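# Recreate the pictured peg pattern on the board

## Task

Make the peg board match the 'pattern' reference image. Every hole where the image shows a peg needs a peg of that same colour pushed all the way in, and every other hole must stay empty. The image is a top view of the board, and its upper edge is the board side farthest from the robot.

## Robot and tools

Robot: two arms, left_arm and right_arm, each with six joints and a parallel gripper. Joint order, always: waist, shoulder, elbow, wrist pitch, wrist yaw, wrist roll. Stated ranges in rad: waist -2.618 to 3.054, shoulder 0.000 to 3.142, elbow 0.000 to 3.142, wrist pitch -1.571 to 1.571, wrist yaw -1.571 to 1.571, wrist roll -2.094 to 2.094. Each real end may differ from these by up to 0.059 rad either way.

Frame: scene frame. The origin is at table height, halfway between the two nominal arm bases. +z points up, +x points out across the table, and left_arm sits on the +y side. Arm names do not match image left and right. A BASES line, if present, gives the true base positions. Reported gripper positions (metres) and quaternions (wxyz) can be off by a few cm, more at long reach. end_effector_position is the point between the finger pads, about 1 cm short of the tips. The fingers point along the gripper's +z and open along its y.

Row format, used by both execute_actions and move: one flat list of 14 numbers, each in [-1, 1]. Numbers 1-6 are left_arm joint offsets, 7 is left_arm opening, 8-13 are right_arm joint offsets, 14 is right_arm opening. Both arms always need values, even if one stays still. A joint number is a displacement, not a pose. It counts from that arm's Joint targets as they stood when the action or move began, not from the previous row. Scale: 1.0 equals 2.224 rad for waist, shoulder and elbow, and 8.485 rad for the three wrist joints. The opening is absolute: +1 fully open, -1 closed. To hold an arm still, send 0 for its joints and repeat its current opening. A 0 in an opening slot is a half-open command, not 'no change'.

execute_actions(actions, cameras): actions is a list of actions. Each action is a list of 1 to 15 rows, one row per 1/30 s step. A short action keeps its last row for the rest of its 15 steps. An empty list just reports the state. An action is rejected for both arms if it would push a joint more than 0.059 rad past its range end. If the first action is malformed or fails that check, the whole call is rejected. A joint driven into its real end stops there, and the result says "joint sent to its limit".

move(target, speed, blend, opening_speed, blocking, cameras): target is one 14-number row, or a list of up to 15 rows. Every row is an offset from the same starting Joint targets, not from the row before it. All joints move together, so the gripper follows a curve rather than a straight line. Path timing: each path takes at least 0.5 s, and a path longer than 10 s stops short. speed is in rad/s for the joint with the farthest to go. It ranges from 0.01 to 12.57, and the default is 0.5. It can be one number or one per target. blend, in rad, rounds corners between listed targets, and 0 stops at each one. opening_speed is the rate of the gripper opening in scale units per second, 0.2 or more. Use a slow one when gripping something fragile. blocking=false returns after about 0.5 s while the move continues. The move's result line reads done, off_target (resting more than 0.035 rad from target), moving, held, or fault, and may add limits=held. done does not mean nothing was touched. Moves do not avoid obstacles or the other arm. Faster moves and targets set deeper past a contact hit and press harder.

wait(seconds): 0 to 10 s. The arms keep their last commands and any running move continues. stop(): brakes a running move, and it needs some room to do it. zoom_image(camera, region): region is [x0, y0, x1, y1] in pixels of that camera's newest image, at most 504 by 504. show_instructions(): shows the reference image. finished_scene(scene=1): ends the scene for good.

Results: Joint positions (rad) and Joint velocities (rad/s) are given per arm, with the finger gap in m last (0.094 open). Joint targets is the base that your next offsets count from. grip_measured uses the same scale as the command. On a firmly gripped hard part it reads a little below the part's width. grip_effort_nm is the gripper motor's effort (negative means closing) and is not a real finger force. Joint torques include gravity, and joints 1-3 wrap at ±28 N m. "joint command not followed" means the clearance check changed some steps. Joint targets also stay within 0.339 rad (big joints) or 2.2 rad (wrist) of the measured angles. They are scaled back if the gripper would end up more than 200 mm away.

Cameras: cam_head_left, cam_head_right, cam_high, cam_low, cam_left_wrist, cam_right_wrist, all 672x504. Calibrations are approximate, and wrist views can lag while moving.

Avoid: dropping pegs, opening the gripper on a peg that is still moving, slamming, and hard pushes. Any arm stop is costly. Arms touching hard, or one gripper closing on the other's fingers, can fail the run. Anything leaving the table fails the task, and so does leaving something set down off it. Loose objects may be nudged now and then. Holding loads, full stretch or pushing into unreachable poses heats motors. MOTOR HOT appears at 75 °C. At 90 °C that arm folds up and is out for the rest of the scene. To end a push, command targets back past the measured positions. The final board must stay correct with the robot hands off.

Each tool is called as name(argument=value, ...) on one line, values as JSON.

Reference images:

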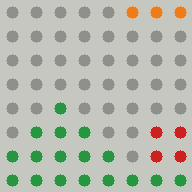

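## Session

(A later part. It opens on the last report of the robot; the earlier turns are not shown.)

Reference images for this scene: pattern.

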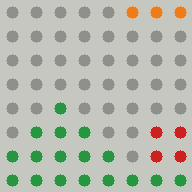

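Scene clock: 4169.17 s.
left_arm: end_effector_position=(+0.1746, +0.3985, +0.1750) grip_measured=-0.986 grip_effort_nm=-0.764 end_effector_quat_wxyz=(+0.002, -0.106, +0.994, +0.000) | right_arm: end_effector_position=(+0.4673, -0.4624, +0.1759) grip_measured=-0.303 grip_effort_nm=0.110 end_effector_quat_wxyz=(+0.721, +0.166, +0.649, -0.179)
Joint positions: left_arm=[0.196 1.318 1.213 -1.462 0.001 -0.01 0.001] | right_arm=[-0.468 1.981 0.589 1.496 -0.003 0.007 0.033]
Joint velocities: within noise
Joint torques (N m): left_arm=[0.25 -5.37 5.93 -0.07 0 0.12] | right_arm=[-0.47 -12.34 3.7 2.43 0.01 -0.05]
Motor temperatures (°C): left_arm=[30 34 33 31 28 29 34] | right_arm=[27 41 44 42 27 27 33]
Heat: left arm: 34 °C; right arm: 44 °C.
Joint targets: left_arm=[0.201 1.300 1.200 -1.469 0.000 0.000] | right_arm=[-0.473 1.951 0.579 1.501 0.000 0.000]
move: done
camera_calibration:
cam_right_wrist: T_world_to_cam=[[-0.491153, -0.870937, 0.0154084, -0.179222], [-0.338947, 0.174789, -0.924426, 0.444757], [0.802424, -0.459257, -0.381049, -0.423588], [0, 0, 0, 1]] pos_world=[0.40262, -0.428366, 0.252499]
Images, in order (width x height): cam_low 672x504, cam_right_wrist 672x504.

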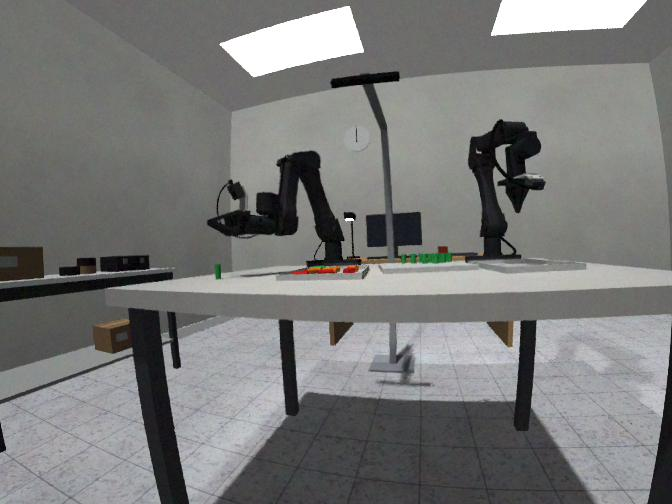

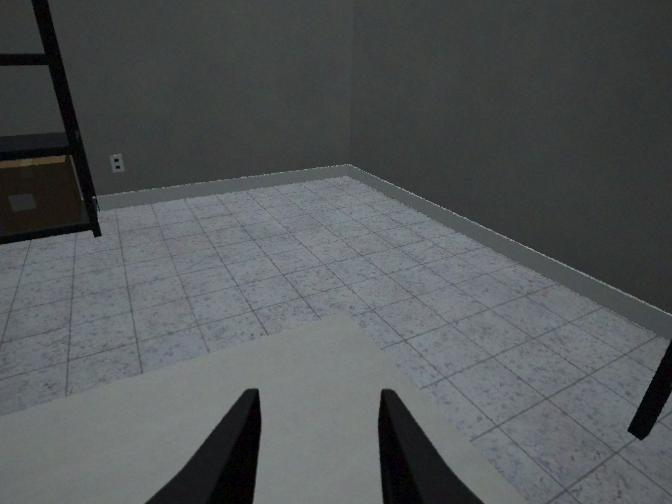

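move(target=[[0,0,0,0,0,0,-1,0,-0.045,0.4595,-0.2830,0,0,-0.3],[0,0,0,0,0,0,-1,0,0.2277,0.8323,-0.3557,0,0,-0.3]], speed=[2.2, 1.2], cameras=["cam_low","cam_right_wrist"])

zoom_image(camera="cam_low", region=[170, 225, 240, 295])

Scene clock: 4189.83 s.
left_arm: end_effector_position=(+0.1746, +0.3985, +0.1750) grip_measured=-0.986 grip_effort_nm=-0.764 end_effector_quat_wxyz=(+0.002, -0.106, +0.994, +0.000) | right_arm: end_effector_position=(+0.4658, -0.4616, +0.1074) grip_measured=-0.303 grip_effort_nm=0.115 end_effector_quat_wxyz=(+0.007, +0.249, +0.968, +0.000)
Joint positions: left_arm=[0.196 1.318 1.213 -1.462 0.001 -0.01 0.001] | right_arm=[-0.468 2.444 2.394 -1.506 -0.003 0.006 0.033]
Joint velocities: within noise
Joint torques (N m): left_arm=[0.43 -5.45 5.91 -0.08 -0.01 0.11] | right_arm=[-0.46 -14.39 10.1 0.63 0.02 -0.04]
Motor temperatures (°C): left_arm=[30 34 33 31 28 29 34] | right_arm=[27 46 45 41 27 27 32]
Heat: left arm: 34 °C; right arm: 46 °C.
Joint targets: left_arm=[0.201 1.300 1.200 -1.469 0.000 0.000] | right_arm=[-0.473 2.457 2.430 -1.517 0.000 0.000]
move: off_target (right_arm); right_arm: the elbow is farthest, 0.036 rad from its target
camera_calibration:
cam_right_wrist: T_world_to_cam=[[-0.461579, -0.886978, 0.01463, -0.199295], [-0.783591, 0.415397, 0.461985, 0.550043], [-0.415848, 0.201779, -0.886767, 0.478759], [0, 0, 0, 1]] pos_world=[0.53811, -0.50186, 0.173351]
Images, in order (width x height): cam_low 672x504, cam_right_wrist 672x504.

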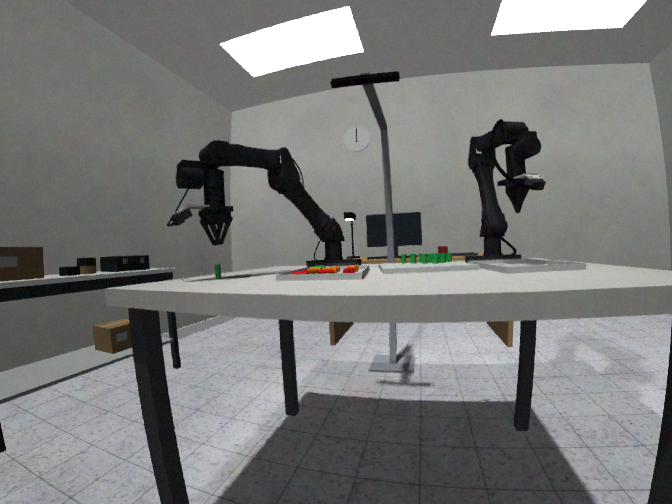

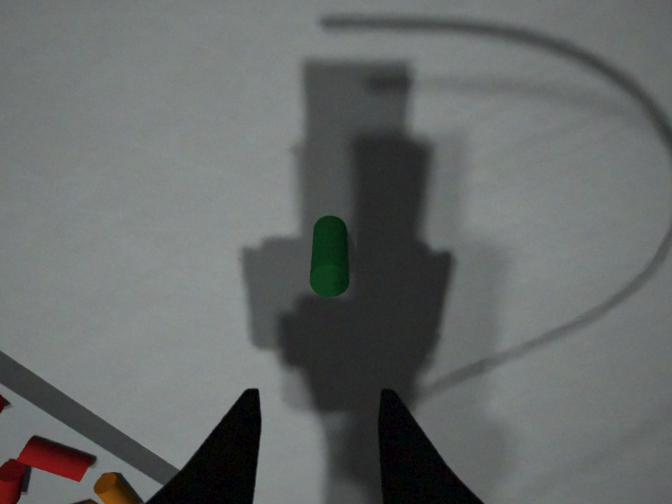

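Scaled by 7.200 from the camera's 672x504 image, which has a finer 960x720 frame.

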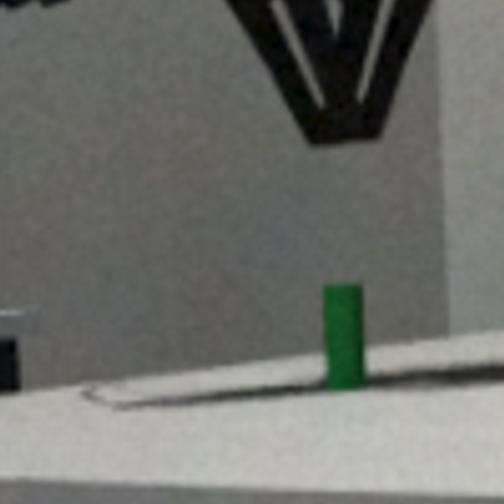

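move(target=[0,0,0,0,0,0,-1,-0.0035,0.0173,-0.1054,0.0258,0,0,-0.3], speed=0.3, cameras=["cam_low","cam_right_wrist"])

zoom_image(camera="cam_low", region=[170, 225, 240, 295])

Scene clock: 4214.23 s.
left_arm: end_effector_position=(+0.1746, +0.3985, +0.1750) grip_measured=-0.986 grip_effort_nm=-0.769 end_effector_quat_wxyz=(+0.002, -0.106, +0.994, +0.000) | right_arm: end_effector_position=(+0.4689, -0.4661, +0.0438) grip_measured=-0.303 grip_effort_nm=0.115 end_effector_quat_wxyz=(-0.004, +0.252, +0.968, +0.002)
Joint positions: left_arm=[0.196 1.318 1.213 -1.462 0.001 -0.01 0.001] | right_arm=[-0.473 2.481 2.207 -1.305 -0.003 0.006 0.033]
Joint velocities: within noise
Joint torques (N m): left_arm=[0.39 -5.38 5.94 -0.1 -0.01 0.14] | right_arm=[-0.65 -14.63 5.59 0.79 0.01 -0.04]
Motor temperatures (°C): left_arm=[30 33 33 31 28 29 34] | right_arm=[27 45 48 36 27 27 32]
Heat: left arm: 34 °C; right arm: 48 °C.
Joint targets: left_arm=[0.201 1.300 1.200 -1.469 0.000 0.000] | right_arm=[-0.481 2.496 2.196 -1.298 0.000 0.000]
move: done
camera_calibration:
cam_right_wrist: T_world_to_cam=[[-0.466104, -0.884616, 0.0142167, -0.197735], [-0.772027, 0.414524, 0.481813, 0.57707], [-0.432112, 0.213599, -0.876159, 0.437209], [0, 0, 0, 1]] pos_world=[0.542272, -0.507516, 0.107836]
Images, in order (width x height): cam_low 672x504, cam_right_wrist 672x504.

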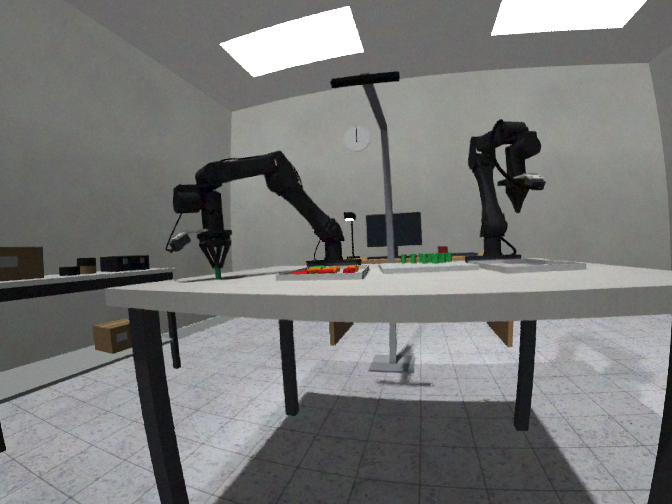

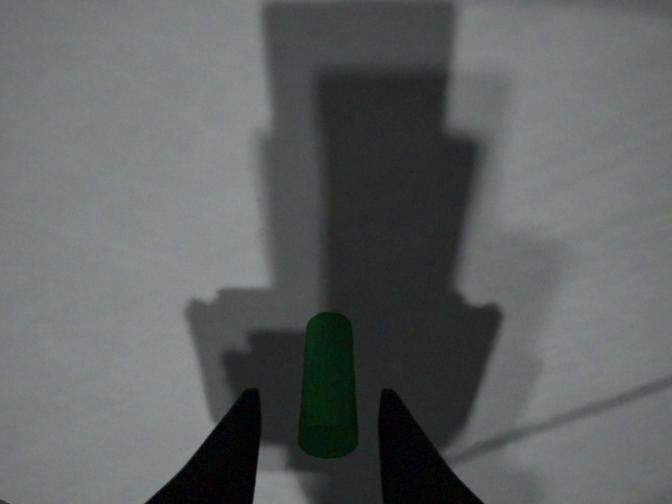

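Scaled by 7.200 from the camera's 672x504 image, which has a finer 960x720 frame.

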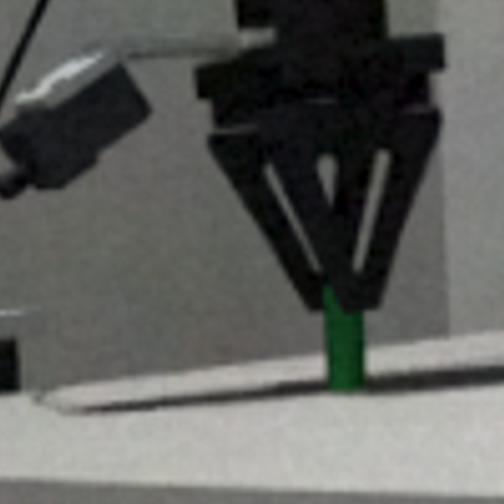

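move(target=[[0,0,0,0,0,0,-1,0,0,0,0,0,0,-1],[0,0,0,0,0,0,-1,0,-0.0872,0,0,0,0,-1],[0,0,0,0,0,0,-1,0.3961,-0.4703,-0.4703,0,0,0,-1],[0,0,0,0,0,0,-1,0.8040,-0.4892,-0.5470,0.028,0,0.0397,-1],[0,0,0,0,0,0,-1,0.8040,-0.4492,-0.5717,0.0304,0,0.0397,-1]], speed=[0.4, 0.4, 1.2, 1.2, 0.4], cameras=["cam_right_wrist","cam_high"])

Scene clock: 4232.90 s.
left_arm: end_effector_position=(+0.1746, +0.3985, +0.1750) grip_measured=-0.986 grip_effort_nm=-0.774 end_effector_quat_wxyz=(+0.002, -0.106, +0.994, +0.000) | right_arm: end_effector_position=(+0.1150, -0.0170, +0.0738) grip_measured=-0.715 grip_effort_nm=-1.048 end_effector_quat_wxyz=(-0.014, -0.454, +0.891, -0.013)
Joint positions: left_arm=[0.196 1.318 1.213 -1.462 0.001 -0.01 0.001] | right_arm=[1.303 1.495 0.933 -1.046 -0.002 0.33 0.013]
Joint velocities: within noise
Joint torques (N m): left_arm=[0.36 -5.45 6.02 -0.1 -0.01 0.1] | right_arm=[0.5 -5.55 5.48 0.73 0 0.08]
Motor temperatures (°C): left_arm=[30 33 33 31 28 29 34] | right_arm=[27 48 45 35 27 27 32]
Heat: left arm: 34 °C; right arm: 48 °C.
Joint targets: left_arm=[0.201 1.300 1.200 -1.469 0.000 0.000] | right_arm=[1.308 1.497 0.924 -1.040 0.000 0.337]
move: done
camera_calibration:
cam_right_wrist: T_world_to_cam=[[0.823917, -0.566074, 0.0268571, -0.109693], [-0.499499, -0.702998, 0.506254, 0.0510434], [-0.267697, -0.430527, -0.861966, 0.183798], [0, 0, 0, 1]] pos_world=[0.165076, 0.052919, 0.135533]
Images, in order (width x height): cam_high 672x504, cam_right_wrist 672x504.

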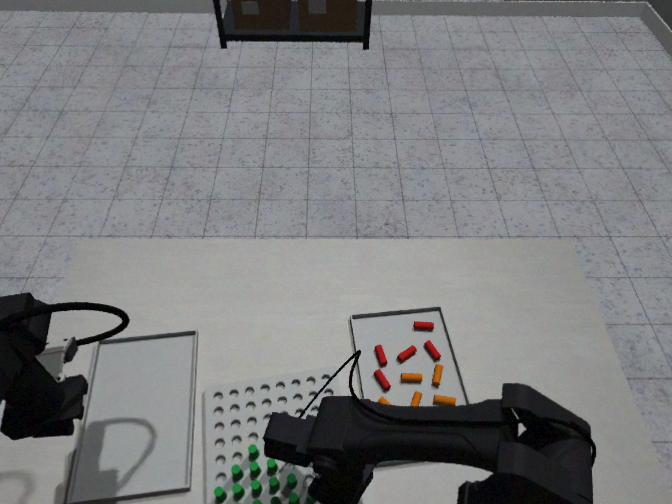

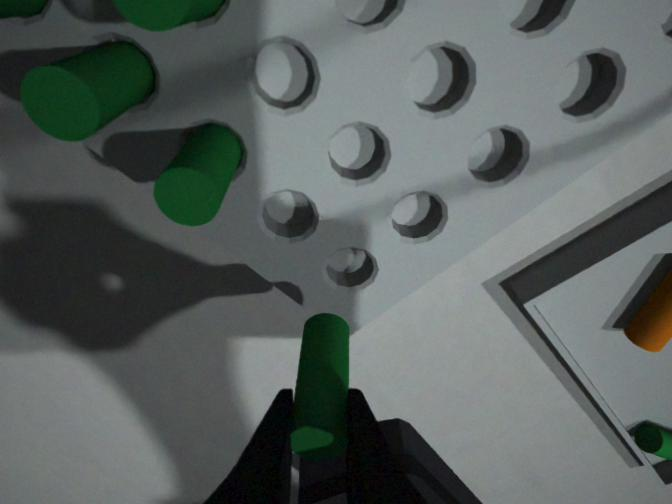

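move(target=[0,0,0,0,0,0,-1,-0.0261,0.0177,-0.0058,0.0067,0,-0.0059,-1], speed=0.2, cameras=["cam_right_wrist"])

zoom_image(camera="cam_right_wrist", region=[240, 240, 420, 400])

Scene clock: 4271.37 s.
left_arm: end_effector_position=(+0.1746, +0.3985, +0.1750) grip_measured=-0.986 grip_effort_nm=-0.769 end_effector_quat_wxyz=(+0.002, -0.106, +0.994, +0.000) | right_arm: end_effector_position=(+0.1282, -0.0120, +0.0643) grip_measured=-0.715 grip_effort_nm=-1.043 end_effector_quat_wxyz=(-0.009, -0.450, +0.893, -0.007)
Joint positions: left_arm=[0.196 1.318 1.213 -1.462 0.001 -0.01 0.001] | right_arm=[1.256 1.528 0.924 -0.99 -0.002 0.293 0.013]
Joint velocities: within noise
Joint torques (N m): left_arm=[0.29 -5.44 5.98 -0.06 -0.01 0.12] | right_arm=[-0.61 -5.29 5.04 0.77 0 -0.03]
Motor temperatures (°C): left_arm=[30 33 33 31 28 29 34] | right_arm=[27 41 45 33 27 27 33]
Heat: left arm: 34 °C; right arm: 45 °C.
Joint targets: left_arm=[0.201 1.300 1.200 -1.469 0.000 0.000] | right_arm=[1.250 1.536 0.911 -0.983 0.000 0.287]
move: done
camera_calibration:
cam_right_wrist: T_world_to_cam=[[0.817972, -0.574852, 0.0216267, -0.116497], [-0.508494, -0.704948, 0.49445, 0.067879], [-0.26899, -0.415444, -0.868937, 0.181979], [0, 0, 0, 1]] pos_world=[0.178758, 0.0564846, 0.127085]
Images, in order (width x height): cam_right_wrist 672x504.

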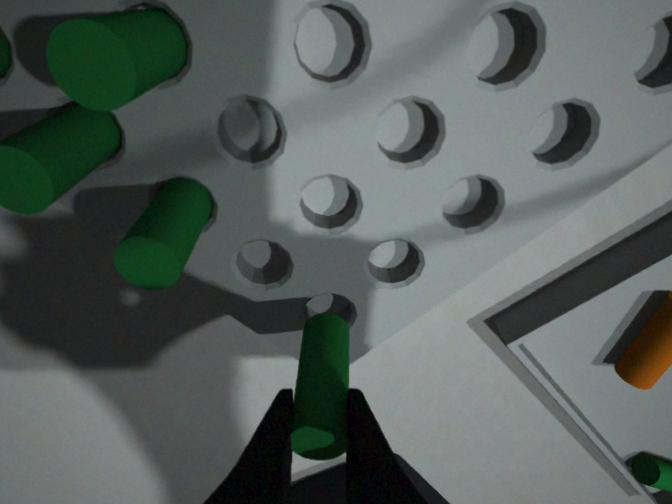

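Scaled by 2.800 from the camera's 672x504 image, which has a finer 960x720 frame.

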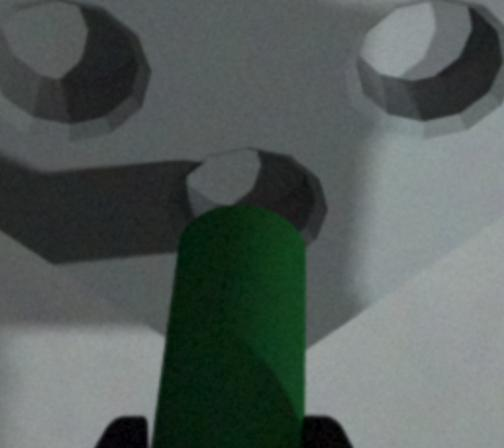

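move(target=[0,0,0,0,0,0,-1,-0.0016,0.0042,-0.0103,0.0029,0,0,-1], speed=0.1, cameras=["cam_right_wrist"])

zoom_image(camera="cam_right_wrist", region=[240, 240, 420, 400])

Scene clock: 4285.20 s.
left_arm: end_effector_position=(+0.1746, +0.3985, +0.1750) grip_measured=-0.986 grip_effort_nm=-0.764 end_effector_quat_wxyz=(+0.002, -0.106, +0.994, +0.000) | right_arm: end_effector_position=(+0.1281, -0.0144, +0.0571) grip_measured=-0.715 grip_effort_nm=-1.053 end_effector_quat_wxyz=(-0.011, -0.449, +0.893, -0.009)
Joint positions: left_arm=[0.196 1.318 1.213 -1.462 0.001 -0.01 0.001] | right_arm=[1.253 1.536 0.901 -0.965 -0.002 0.293 0.013]
Joint velocities: within noise
Joint torques (N m): left_arm=[0.31 -5.6 6 -0.07 -0.03 0.13] | right_arm=[-0.64 -5.23 4.93 0.75 0 -0.04]
Motor temperatures (°C): left_arm=[30 33 33 31 28 29 34] | right_arm=[27 40 44 33 27 27 33]
Heat: left arm: 34 °C; right arm: 44 °C.
Joint targets: left_arm=[0.201 1.300 1.200 -1.469 0.000 0.000] | right_arm=[1.246 1.545 0.888 -0.959 0.000 0.287]
move: done
camera_calibration:
cam_right_wrist: T_world_to_cam=[[0.816708, -0.576579, 0.0233303, -0.117581], [-0.508979, -0.700726, 0.499923, 0.0694881], [-0.271897, -0.420165, -0.865756, 0.17488], [0, 0, 0, 1]] pos_world=[0.178946, 0.0543759, 0.119408]
Images, in order (width x height): cam_right_wrist 672x504.

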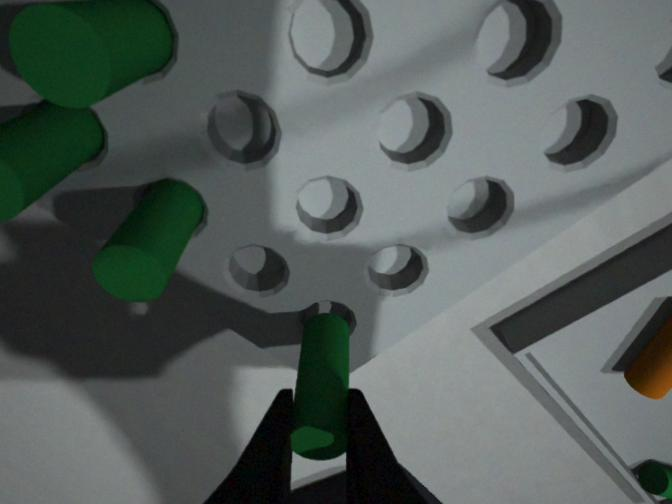

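Scaled by 2.800 from the camera's 672x504 image, which has a finer 960x720 frame.

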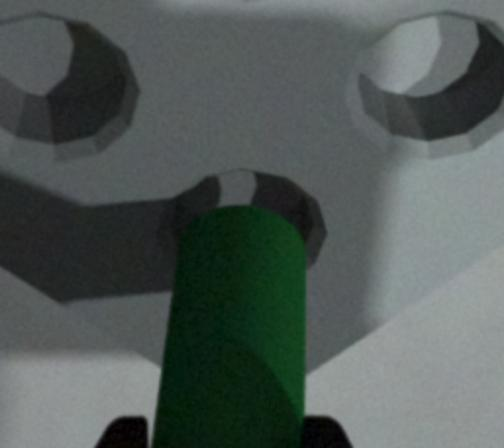

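move(target=[[0,0,0,0,0,0,-1,-0.0030,0.0038,0,0.0003,0,0,-1],[0,0,0,0,0,0,-1,-0.0030,0.0119,-0.0103,0.0056,0,0,-1]], speed=[0.1, 0.06], cameras=["cam_right_wrist"])

zoom_image(camera="cam_right_wrist", region=[240, 240, 420, 400])

Scene clock: 4303.57 s.
left_arm: end_effector_position=(+0.1746, +0.3985, +0.1750) grip_measured=-0.986 grip_effort_nm=-0.759 end_effector_quat_wxyz=(+0.002, -0.106, +0.994, +0.000) | right_arm: end_effector_position=(+0.1299, -0.0135, +0.0461) grip_measured=-0.715 grip_effort_nm=-1.048 end_effector_quat_wxyz=(-0.012, -0.446, +0.895, -0.010)
Joint positions: left_arm=[0.196 1.318 1.213 -1.462 0.001 -0.01 0.001] | right_arm=[1.247 1.562 0.879 -0.918 -0.002 0.293 0.013]
Joint velocities: within noise
Joint torques (N m): left_arm=[0.46 -5.41 5.91 -0.1 0 0.12] | right_arm=[-0.7 -5.33 4.81 0.76 0 -0.04]
Motor temperatures (°C): left_arm=[30 33 33 31 28 29 34] | right_arm=[27 40 44 32 27 27 33]
Heat: left arm: 34 °C; right arm: 44 °C.
Joint targets: left_arm=[0.201 1.300 1.200 -1.469 0.000 0.000] | right_arm=[1.239 1.572 0.865 -0.911 0.000 0.287]
move: done
camera_calibration:
cam_right_wrist: T_world_to_cam=[[0.813149, -0.581571, 0.0237522, -0.117955], [-0.513052, -0.696879, 0.501137, 0.0770724], [-0.274894, -0.419685, -0.865042, 0.166506], [0, 0, 0, 1]] pos_world=[0.181229, 0.0549907, 0.108213]
Images, in order (width x height): cam_right_wrist 672x504.

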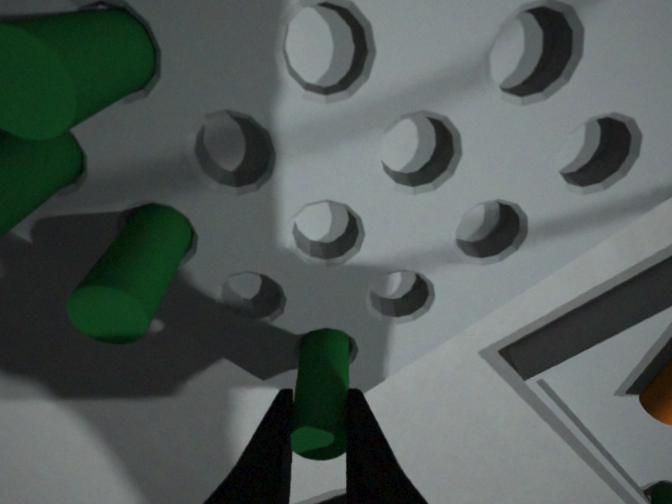

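Scaled by 2.800 from the camera's 672x504 image, which has a finer 960x720 frame.

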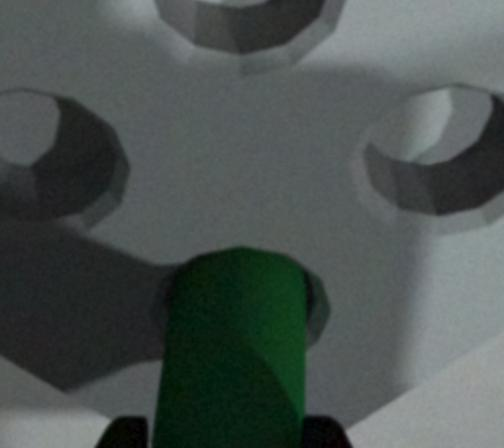

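move(target=[[0,0,0,0,0,0,-1,0,0,0,0,0,0,-0.4],[0,0,0,0,0,0,-1,0,0,0.1574,-0.04125,0,0,-0.4]], opening_speed=1.5, speed=0.4, cameras=["cam_right_wrist"])

zoom_image(camera="cam_right_wrist", region=[200, 200, 460, 460])

Scene clock: 4353.23 s.
left_arm: end_effector_position=(+0.1746, +0.3985, +0.1750) grip_measured=-0.986 grip_effort_nm=-0.764 end_effector_quat_wxyz=(+0.002, -0.106, +0.994, +0.000) | right_arm: end_effector_position=(+0.1353, +0.0011, +0.1193) grip_measured=-0.402 grip_effort_nm=0.115 end_effector_quat_wxyz=(-0.022, -0.446, +0.895, -0.020)
Joint positions: left_arm=[0.196 1.318 1.213 -1.462 0.001 -0.01 0.001] | right_arm=[1.247 1.565 1.184 -1.249 -0.002 0.293 0.028]
Joint velocities: within noise
Joint torques (N m): left_arm=[0.23 -5.41 5.9 -0.1 -0.01 0.09] | right_arm=[-0.72 -6.11 9.57 0.49 0 -0.04]
Motor temperatures (°C): left_arm=[30 33 33 30 28 29 34] | right_arm=[27 40 43 32 27 27 33]
Heat: left arm: 34 °C; right arm: 43 °C.
Joint targets: left_arm=[0.201 1.300 1.200 -1.469 0.000 0.000] | right_arm=[1.239 1.572 1.215 -1.261 0.000 0.287]
move: done
camera_calibration:
cam_right_wrist: T_world_to_cam=[[0.813423, -0.580836, 0.0311723, -0.116432], [-0.508015, -0.683296, 0.52443, 0.0499081], [-0.283308, -0.44242, -0.850883, 0.236996], [0, 0, 0, 1]] pos_world=[0.187205, 0.0713261, 0.179112]
Images, in order (width x height): cam_right_wrist 672x504.

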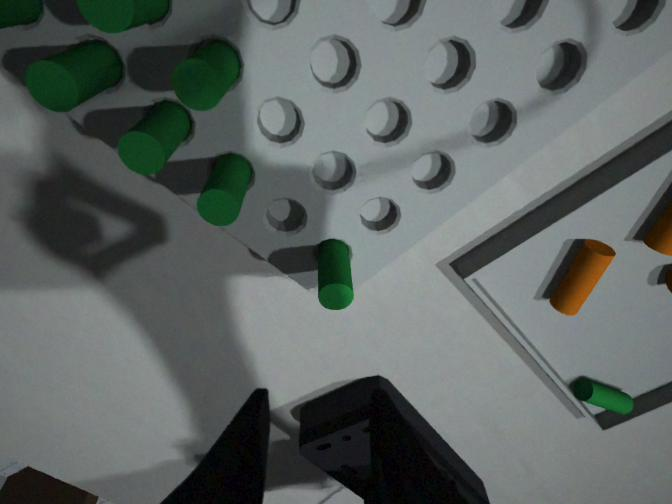

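Scaled by 1.938 from the camera's 672x504 image, which has a finer 960x720 frame.

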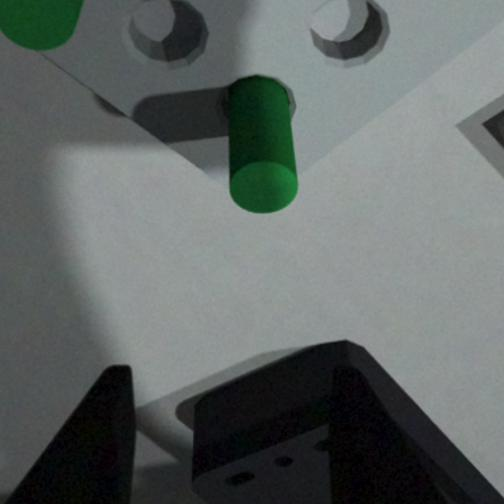

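move(target=[0,0,0,0,0,0,-1,-0.5571,-0.1223,-0.0067,-0.0245,0,-0.0338,-0.4], speed=1.0, cameras=["cam_right_wrist","cam_high"])

Scene clock: 4362.73 s.
left_arm: end_effector_position=(+0.1746, +0.3985, +0.1750) grip_measured=-0.986 grip_effort_nm=-0.764 end_effector_quat_wxyz=(+0.002, -0.106, +0.994, +0.000) | right_arm: end_effector_position=(+0.2484, -0.2402, +0.1720) grip_measured=-0.402 grip_effort_nm=0.110 end_effector_quat_wxyz=(-0.012, +0.015, +1.000, +0.001)
Joint positions: left_arm=[0.196 1.318 1.213 -1.462 0.001 -0.01 0.001] | right_arm=[0.006 1.321 1.184 -1.458 -0.002 0.007 0.028]
Joint velocities: within noise
Joint torques (N m): left_arm=[0.21 -5.49 5.89 -0.11 -0.02 0.1] | right_arm=[-0.57 -6.15 8.12 0.58 0 -0.06]
Motor temperatures (°C): left_arm=[30 33 33 30 28 29 34] | right_arm=[27 40 46 31 27 27 33]
Heat: left arm: 34 °C; right arm: 46 °C.
Joint targets: left_arm=[0.201 1.300 1.200 -1.469 0.000 0.000] | right_arm=[0.000 1.300 1.200 -1.469 0.001 0.000]
move: done
camera_calibration:
cam_right_wrist: T_world_to_cam=[[-0.00546957, -0.999871, 0.015114, -0.244751], [-0.868146, 0.0122489, 0.496158, 0.176116], [-0.496279, -0.0104074, -0.868101, 0.366755], [0, 0, 0, 1]] pos_world=[0.333569, -0.243059, 0.234698]
Images, in order (width x height): cam_high 672x504, cam_right_wrist 672x504.

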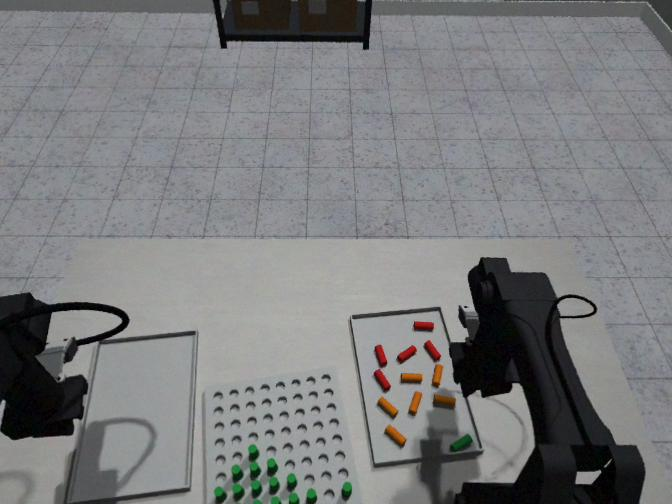

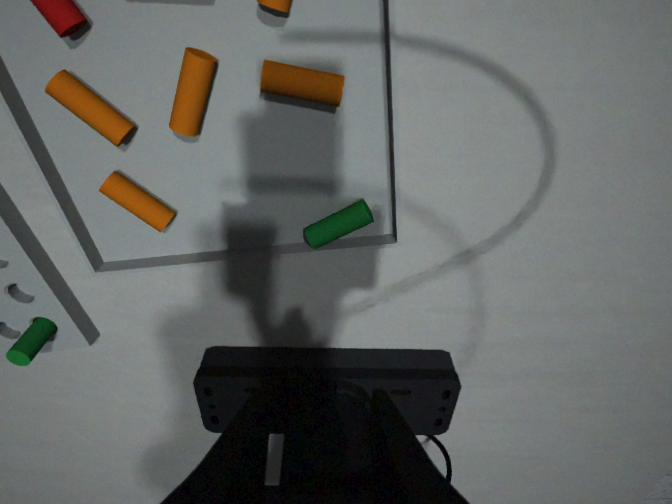

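move(target=[[0,0,0,0,0,0,-1,-0.0157,0.0769,-0.1407,0.0387,0,0.1031,-1],[0,0,0,0,0,0,-1,-0.0157,0.0769,-0.2307,0.0622,0,0.1031,-1],[0,0,0,0,0,0,-1,0.0144,0.1052,-0.2050,0.0629,0,0.1031,-1],[0,0,0,0,0,0,-1,0.0144,0.1052,-0.0926,0.0335,0,0.1031,-1]], speed=[0.6,0.1,0.06,0.5], cameras=["cam_right_wrist"])

Scene clock: 4415.47 s.
left_arm: end_effector_position=(+0.1746, +0.3985, +0.1750) grip_measured=-0.986 grip_effort_nm=-0.769 end_effector_quat_wxyz=(+0.002, -0.106, +0.994, +0.000) | right_arm: end_effector_position=(+0.2579, -0.2367, +0.0778) grip_measured=-0.989 grip_effort_nm=-0.598 end_effector_quat_wxyz=(-0.072, +0.421, +0.904, -0.032)
Joint positions: left_arm=[0.196 1.318 1.213 -1.462 0.001 -0.01 0.001] | right_arm=[0.024 1.527 0.967 -1.168 -0.002 0.866 0.001]
Joint velocities: within noise
Joint torques (N m): left_arm=[0.35 -5.5 5.9 -0.11 -0.04 0.11] | right_arm=[0.79 -5.24 8.77 0.25 0.01 0.1]
Motor temperatures (°C): left_arm=[30 33 33 30 28 29 34] | right_arm=[27 39 46 31 27 27 32]
Heat: left arm: 34 °C; right arm: 46 °C.
Joint targets: left_arm=[0.201 1.300 1.200 -1.469 0.000 0.000] | right_arm=[0.032 1.534 0.994 -1.185 0.001 0.875]
move: done
camera_calibration:
cam_right_wrist: T_world_to_cam=[[-0.73751, -0.662216, 0.132471, 0.0198131], [-0.495156, 0.663626, 0.560732, 0.284139], [-0.459237, 0.347952, -0.817331, 0.361026], [0, 0, 0, 1]] pos_world=[0.321102, -0.301061, 0.133127]
Images, in order (width x height): cam_right_wrist 672x504.

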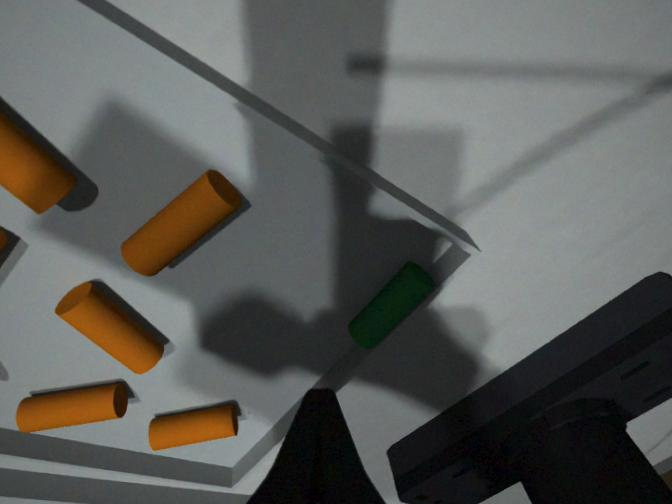

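move(target=[0,0,0,0,0,0,-1,-0.0166,-0.0634,-0.1349,0.0187,0,0.0648,-1], speed=0.4, cameras=["cam_right_wrist"])

Scene clock: 4443.20 s.
left_arm: end_effector_position=(+0.1746, +0.3985, +0.1750) grip_measured=-0.986 grip_effort_nm=-0.764 end_effector_quat_wxyz=(+0.002, -0.106, +0.994, +0.000) | right_arm: end_effector_position=(+0.2136, -0.2400, +0.0403) grip_measured=-0.989 grip_effort_nm=-0.603 end_effector_quat_wxyz=(-0.062, +0.658, +0.749, -0.050)
Joint positions: left_arm=[0.196 1.318 1.213 -1.462 0.001 -0.01 0.001] | right_arm=[0.003 1.416 0.707 -1.022 -0.002 1.415 0.001]
Joint velocities: within noise
Joint torques (N m): left_arm=[0.32 -5.44 6.12 -0.08 -0.02 0.11] | right_arm=[-0.73 -6.56 4.48 0.38 0 0.11]
Motor temperatures (°C): left_arm=[30 33 33 30 28 29 34] | right_arm=[27 40 45 30 27 27 32]
Heat: left arm: 34 °C; right arm: 45 °C.
Joint targets: left_arm=[0.201 1.300 1.200 -1.469 0.000 0.000] | right_arm=[-0.005 1.393 0.694 -1.026 0.001 1.425]
move: done
camera_calibration:
cam_right_wrist: T_world_to_cam=[[-0.972724, -0.154029, 0.173444, 0.160505], [-0.0493036, 0.867918, 0.494254, 0.241836], [-0.226665, 0.472221, -0.851839, 0.29275], [0, 0, 0, 1]] pos_world=[0.234407, -0.323414, 0.102008]
Images, in order (width x height): cam_right_wrist 672x504.

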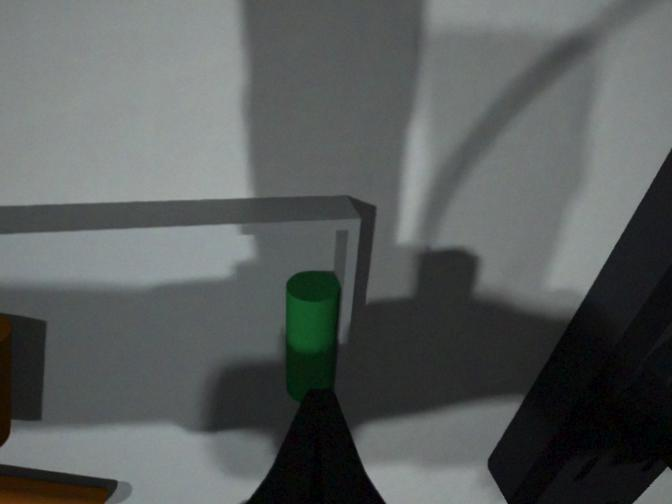

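move(target=[[0,0,0,0,0,0,-1,0,0.0135,-0.0211,0.0091,0,0,-1],[0,0,0,0,0,0,-1,0.0022,0.0562,0.0162,0.0105,0,0,-1],[0,0,0,0,0,0,-1,0.0022,0.0562,0.1286,-0.0190,0,0,-1]], speed=[0.1,0.06,0.5], cameras=["cam_right_wrist"])

Scene clock: 4459.07 s.
left_arm: end_effector_position=(+0.1746, +0.3985, +0.1750) grip_measured=-0.986 grip_effort_nm=-0.774 end_effector_quat_wxyz=(+0.002, -0.106, +0.994, +0.000) | right_arm: end_effector_position=(+0.2551, -0.2404, +0.0781) grip_measured=-0.989 grip_effort_nm=-0.603 end_effector_quat_wxyz=(-0.060, +0.659, +0.749, -0.046)
Joint positions: left_arm=[0.196 1.318 1.213 -1.462 0.001 -0.01 0.001] | right_arm=[0.003 1.51 0.954 -1.165 -0.006 1.416 0.001]
Joint velocities: within noise
Joint torques (N m): left_arm=[0.39 -5.39 5.97 -0.04 -0.02 0.12] | right_arm=[-0.25 -5.04 8.75 0.21 0.04 0.1]
Motor temperatures (°C): left_arm=[30 33 33 30 28 29 34] | right_arm=[27 40 44 30 27 27 32]
Heat: left arm: 34 °C; right arm: 44 °C.
Joint targets: left_arm=[0.201 1.300 1.200 -1.469 0.000 0.000] | right_arm=[0.000 1.518 0.980 -1.187 0.000 1.425]
move: done
camera_calibration:
cam_right_wrist: T_world_to_cam=[[-0.974533, -0.152552, 0.16436, 0.195837], [-0.0518741, 0.866427, 0.496602, 0.225756], [-0.218164, 0.475429, -0.852275, 0.333131], [0, 0, 0, 1]] pos_world=[0.275238, -0.324106, 0.13962]
Images, in order (width x height): cam_right_wrist 672x504.

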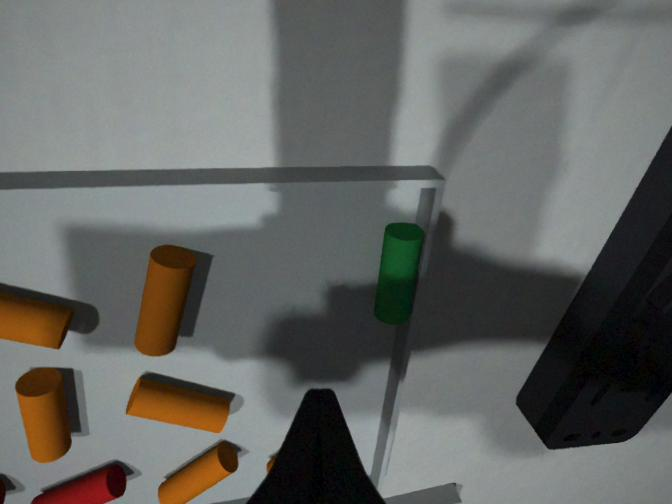

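move(target=[[0,0,0,0,0,0,-1,-0.0022,-0.0405,-0.0652,0.0065,0,0,-1],[0,0,0,0,0,0,-1,-0.0022,-0.0405,-0.1551,0.0301,0,0,-1],[0,0,0,0,0,0,-1,0,-0.0040,-0.1234,0.0313,0,0,-1]], speed=[0.3,0.1,0.06], cameras=["cam_right_wrist"])

move(target=[0,0,0,0,0,0,-1,0,0,0.1122,-0.0294,0,0,-1], cameras=["cam_right_wrist"])

Scene clock: 4485.67 s.
left_arm: end_effector_position=(+0.1746, +0.3985, +0.1750) grip_measured=-0.986 grip_effort_nm=-0.769 end_effector_quat_wxyz=(+0.002, -0.106, +0.994, +0.000) | right_arm: end_effector_position=(+0.2259, -0.2387, +0.0215) grip_measured=-0.989 grip_effort_nm=-0.593 end_effector_quat_wxyz=(-0.062, +0.659, +0.749, -0.044)
Joint positions: left_arm=[0.196 1.318 1.213 -1.462 0.001 -0.01 0.001] | right_arm=[0.003 1.5 0.696 -0.918 -0.011 1.416 0.001]
Joint velocities: within noise
Joint torques (N m): left_arm=[0.42 -5.52 5.98 -0.07 0 0.11] | right_arm=[-0.27 -4.11 6.42 0.41 0.09 0.1]
Motor temperatures (°C): left_arm=[30 32 33 30 28 29 34] | right_arm=[27 40 46 30 27 27 32]
Heat: left arm: 34 °C; right arm: 46 °C.
Joint targets: left_arm=[0.201 1.300 1.200 -1.469 0.000 0.000] | right_arm=[0.000 1.509 0.706 -0.922 0.001 1.425]
move: done
camera_calibration:
cam_right_wrist: T_world_to_cam=[[-0.974621, -0.152577, 0.163813, 0.176926], [-0.0510688, 0.863998, 0.500899, 0.249972], [-0.21796, 0.479821, -0.849862, 0.278672], [0, 0, 0, 1]] pos_world=[0.24594, -0.322693, 0.0826397]
Images, in order (width x height): cam_right_wrist 672x504.

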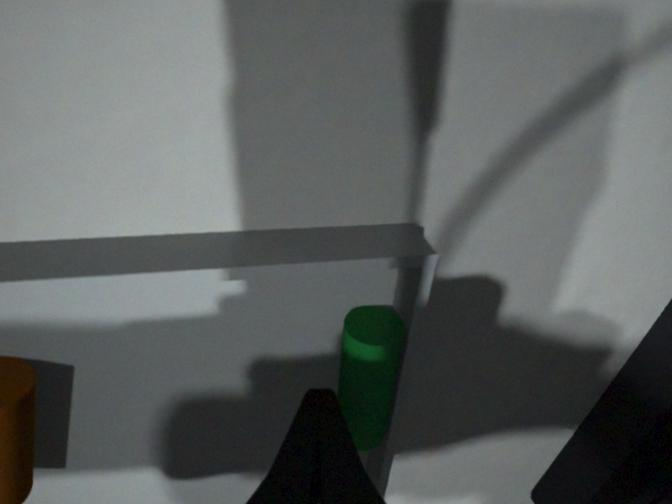

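Scene clock: 4486.93 s.
left_arm: end_effector_position=(+0.1746, +0.3985, +0.1750) grip_measured=-0.986 grip_effort_nm=-0.759 end_effector_quat_wxyz=(+0.002, -0.106, +0.994, +0.000) | right_arm: end_effector_position=(+0.2518, -0.2394, +0.0741) grip_measured=-0.989 grip_effort_nm=-0.598 end_effector_quat_wxyz=(-0.061, +0.659, +0.749, -0.044)
Joint positions: left_arm=[0.196 1.318 1.213 -1.462 0.001 -0.01 0.001] | right_arm=[0.003 1.502 0.929 -1.149 -0.011 1.416 0.001]
Joint velocities: within noise
Joint torques (N m): left_arm=[0.39 -5.37 5.9 -0.1 -0.04 0.12] | right_arm=[-0.25 -4.89 8.66 0.2 0.09 0.09]
Motor temperatures (°C): left_arm=[30 32 33 30 28 29 34] | right_arm=[27 39 46 30 27 27 32]
Heat: left arm: 34 °C; right arm: 46 °C.
Joint targets: left_arm=[0.201 1.300 1.200 -1.469 0.000 0.000] | right_arm=[0.000 1.509 0.955 -1.171 0.000 1.425]
move: done
camera_calibration:
cam_right_wrist: T_world_to_cam=[[-0.97479, -0.152629, 0.162754, 0.193506], [-0.0516532, 0.863983, 0.500865, 0.225655], [-0.217064, 0.479831, -0.850085, 0.32921], [0, 0, 0, 1]] pos_world=[0.271743, -0.323393, 0.13534]
Images, in order (width x height): cam_right_wrist 672x504.

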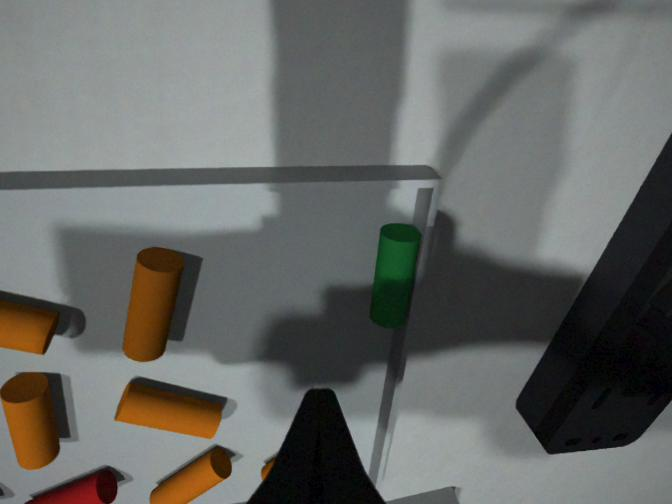

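move(target=[0,0,0,0,0,0,-1,0.0054,-0.0153,-0.0292,0.0037,0,-0.1703,0.02], speed=1.0, cameras=["cam_right_wrist"])

Scene clock: 4504.30 s.
left_arm: end_effector_position=(+0.1746, +0.3985, +0.1750) grip_measured=-0.986 grip_effort_nm=-0.764 end_effector_quat_wxyz=(+0.002, -0.106, +0.994, +0.000) | right_arm: end_effector_position=(+0.2445, -0.2392, +0.0690) grip_measured=+0.018 grip_effort_nm=0.110 end_effector_quat_wxyz=(-0.085, +0.007, +0.996, +0.007)
Joint positions: left_arm=[0.196 1.318 1.213 -1.462 0.001 -0.01 0.001] | right_arm=[0.003 1.502 0.904 -1.145 -0.011 -0.013 0.048]
Joint velocities: within noise
Joint torques (N m): left_arm=[0.25 -5.46 6.01 -0.1 -0.02 0.11] | right_arm=[0.9 -8.13 4.71 0.46 0.1 -0.05]
Motor temperatures (°C): left_arm=[30 32 33 30 28 29 34] | right_arm=[27 39 45 30 27 27 32]
Heat: left arm: 34 °C; right arm: 45 °C.
Joint targets: left_arm=[0.201 1.300 1.200 -1.469 0.000 0.000] | right_arm=[0.012 1.475 0.890 -1.140 0.000 -0.020]
move: done
camera_calibration:
cam_right_wrist: T_world_to_cam=[[0.0119367, -0.999929, 0.000233356, -0.245437], [-0.786524, -0.00924507, 0.617491, 0.190388], [-0.617445, -0.00755435, -0.786578, 0.300038], [0, 0, 0, 1]] pos_world=[0.337931, -0.241393, 0.118498]
Images, in order (width x height): cam_right_wrist 672x504.

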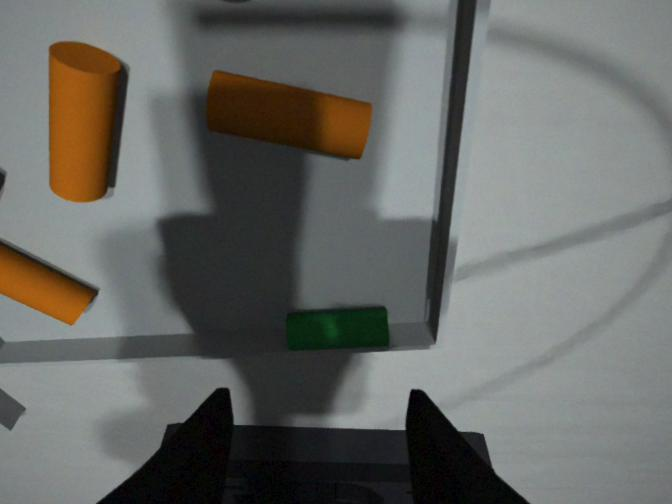

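move(target=[[0,0,0,0,0,0,-1,-0.0117,0,-0.0652,0.0171,0,0,0.02],[0,0,0,0,0,0,-1,-0.0117,0,-0.1124,0.0295,0,0,0.02]], speed=[0.3,0.12], cameras=["cam_right_wrist"])

Scene clock: 4518.30 s.
left_arm: end_effector_position=(+0.1746, +0.3985, +0.1750) grip_measured=-0.986 grip_effort_nm=-0.764 end_effector_quat_wxyz=(+0.002, -0.106, +0.994, +0.000) | right_arm: end_effector_position=(+0.2214, -0.2403, +0.0143) grip_measured=+0.018 grip_effort_nm=0.110 end_effector_quat_wxyz=(-0.072, +0.011, +0.997, +0.007)
Joint positions: left_arm=[0.196 1.318 1.213 -1.462 0.001 -0.01 0.001] | right_arm=[-0.006 1.494 0.657 -0.878 -0.01 -0.014 0.048]
Joint velocities: within noise
Joint torques (N m): left_arm=[0.4 -5.5 5.9 -0.08 -0.02 0.12] | right_arm=[-0.72 -6.65 3.82 0.32 0.09 -0.04]
Motor temperatures (°C): left_arm=[30 32 33 30 28 29 34] | right_arm=[27 40 44 30 27 27 32]
Heat: left arm: 34 °C; right arm: 44 °C.
Joint targets: left_arm=[0.201 1.300 1.200 -1.469 0.000 0.000] | right_arm=[-0.014 1.475 0.641 -0.889 0.000 -0.020]
move: done
camera_calibration:
cam_right_wrist: T_world_to_cam=[[0.00386331, -0.999991, 0.00145502, -0.244467], [-0.802762, -0.00223371, 0.596296, 0.211669], [-0.596288, -0.00347172, -0.802763, 0.239358], [0, 0, 0, 1]] pos_world=[0.313591, -0.243161, 0.0662865]
Images, in order (width x height): cam_right_wrist 672x504.

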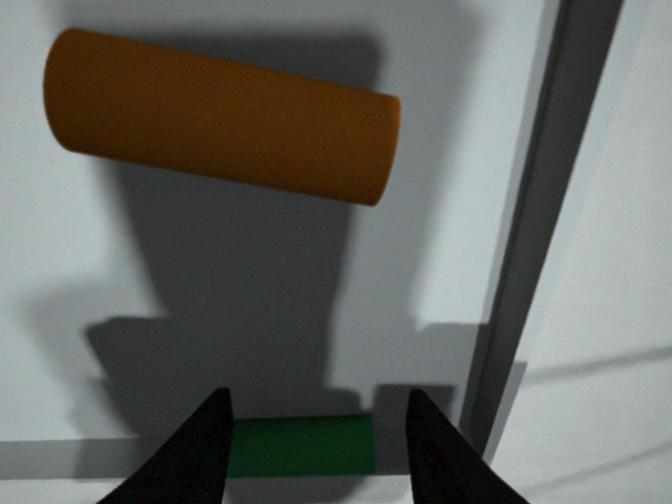

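move(target=[[0,0,0,0,0,0,-1,0,0,0,0,0,0,-1],[0,0,0,0,0,0,-1,0,0.0385,0.0375,0.0013,0,0,-1],[0,0,0,0,0,0,-1,0,0.0385,0.0375,0.0013,0,0,0.02]], opening_speed=1.5, speed=[0.3,0.12,0.1], cameras=[])

move(target=[0,0,0,0,0,0,-1,0,0,0.1124,-0.0295,0,0,-0.4], cameras=["cam_right_wrist"])

Scene clock: 4533.67 s.
left_arm: end_effector_position=(+0.1746, +0.3985, +0.1750) grip_measured=-0.986 grip_effort_nm=-0.774 end_effector_quat_wxyz=(+0.002, -0.106, +0.994, +0.000) | right_arm: end_effector_position=(+0.2270, -0.2407, +0.0127) grip_measured=+0.017 grip_effort_nm=0.115 end_effector_quat_wxyz=(-0.086, +0.011, +0.996, +0.007)
Joint positions: left_arm=[0.196 1.318 1.213 -1.462 0.001 -0.01 0.001] | right_arm=[-0.006 1.55 0.697 -0.89 -0.009 -0.014 0.048]
Joint velocities: within noise
Joint torques (N m): left_arm=[0.28 -5.45 5.83 -0.06 -0.03 0.11] | right_arm=[-0.72 -4.21 7.98 0.53 0.06 -0.04]
Motor temperatures (°C): left_arm=[30 32 33 30 28 29 34] | right_arm=[27 40 43 30 27 27 32]
Heat: left arm: 34 °C; right arm: 43 °C.
Joint targets: left_arm=[0.201 1.300 1.200 -1.469 0.000 0.000] | right_arm=[-0.014 1.560 0.724 -0.879 0.000 -0.020]
move: done
No camera images: "cameras" was empty.

Scene clock: 4534.97 s.
left_arm: end_effector_position=(+0.1746, +0.3985, +0.1750) grip_measured=-0.986 grip_effort_nm=-0.755 end_effector_quat_wxyz=(+0.002, -0.106, +0.994, +0.000) | right_arm: end_effector_position=(+0.2617, -0.2421, +0.0665) grip_measured=-0.397 grip_effort_nm=-0.144 end_effector_quat_wxyz=(-0.076, +0.011, +0.997, +0.006)
Joint positions: left_arm=[0.196 1.318 1.213 -1.462 0.001 -0.01 0.001] | right_arm=[-0.006 1.553 0.946 -1.116 -0.008 -0.015 0.028]
Joint velocities: within noise
Joint torques (N m): left_arm=[0.38 -5.5 6.04 -0.07 -0.03 0.11] | right_arm=[-0.72 -5.42 8.75 0.3 0.06 -0.03]
Motor temperatures (°C): left_arm=[30 32 33 30 28 29 34] | right_arm=[27 40 43 30 27 27 32]
Heat: left arm: 34 °C; right arm: 43 °C.
Joint targets: left_arm=[0.201 1.300 1.200 -1.469 0.000 0.000] | right_arm=[-0.014 1.560 0.974 -1.129 0.001 -0.020]
move: done
camera_calibration:
cam_right_wrist: T_world_to_cam=[[0.00468757, -0.999984, 0.00331723, -0.246916], [-0.797711, -0.00173894, 0.603037, 0.211192], [-0.603022, -0.00547297, -0.797706, 0.3062], [0, 0, 0, 1]] pos_world=[0.354273, -0.244868, 0.117719]
Images, in order (width x height): cam_right_wrist 672x504.

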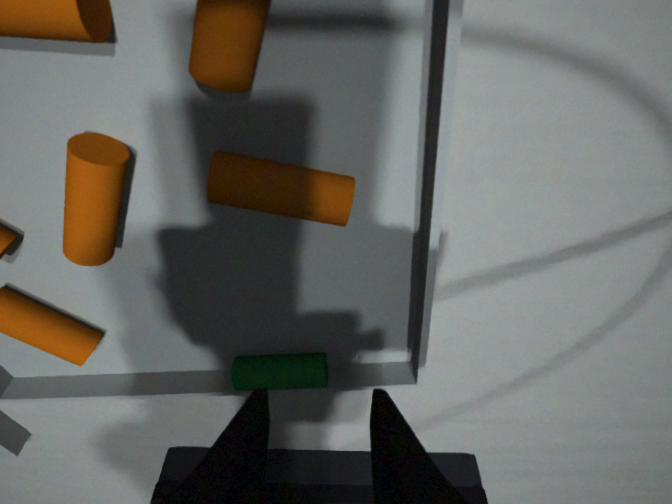

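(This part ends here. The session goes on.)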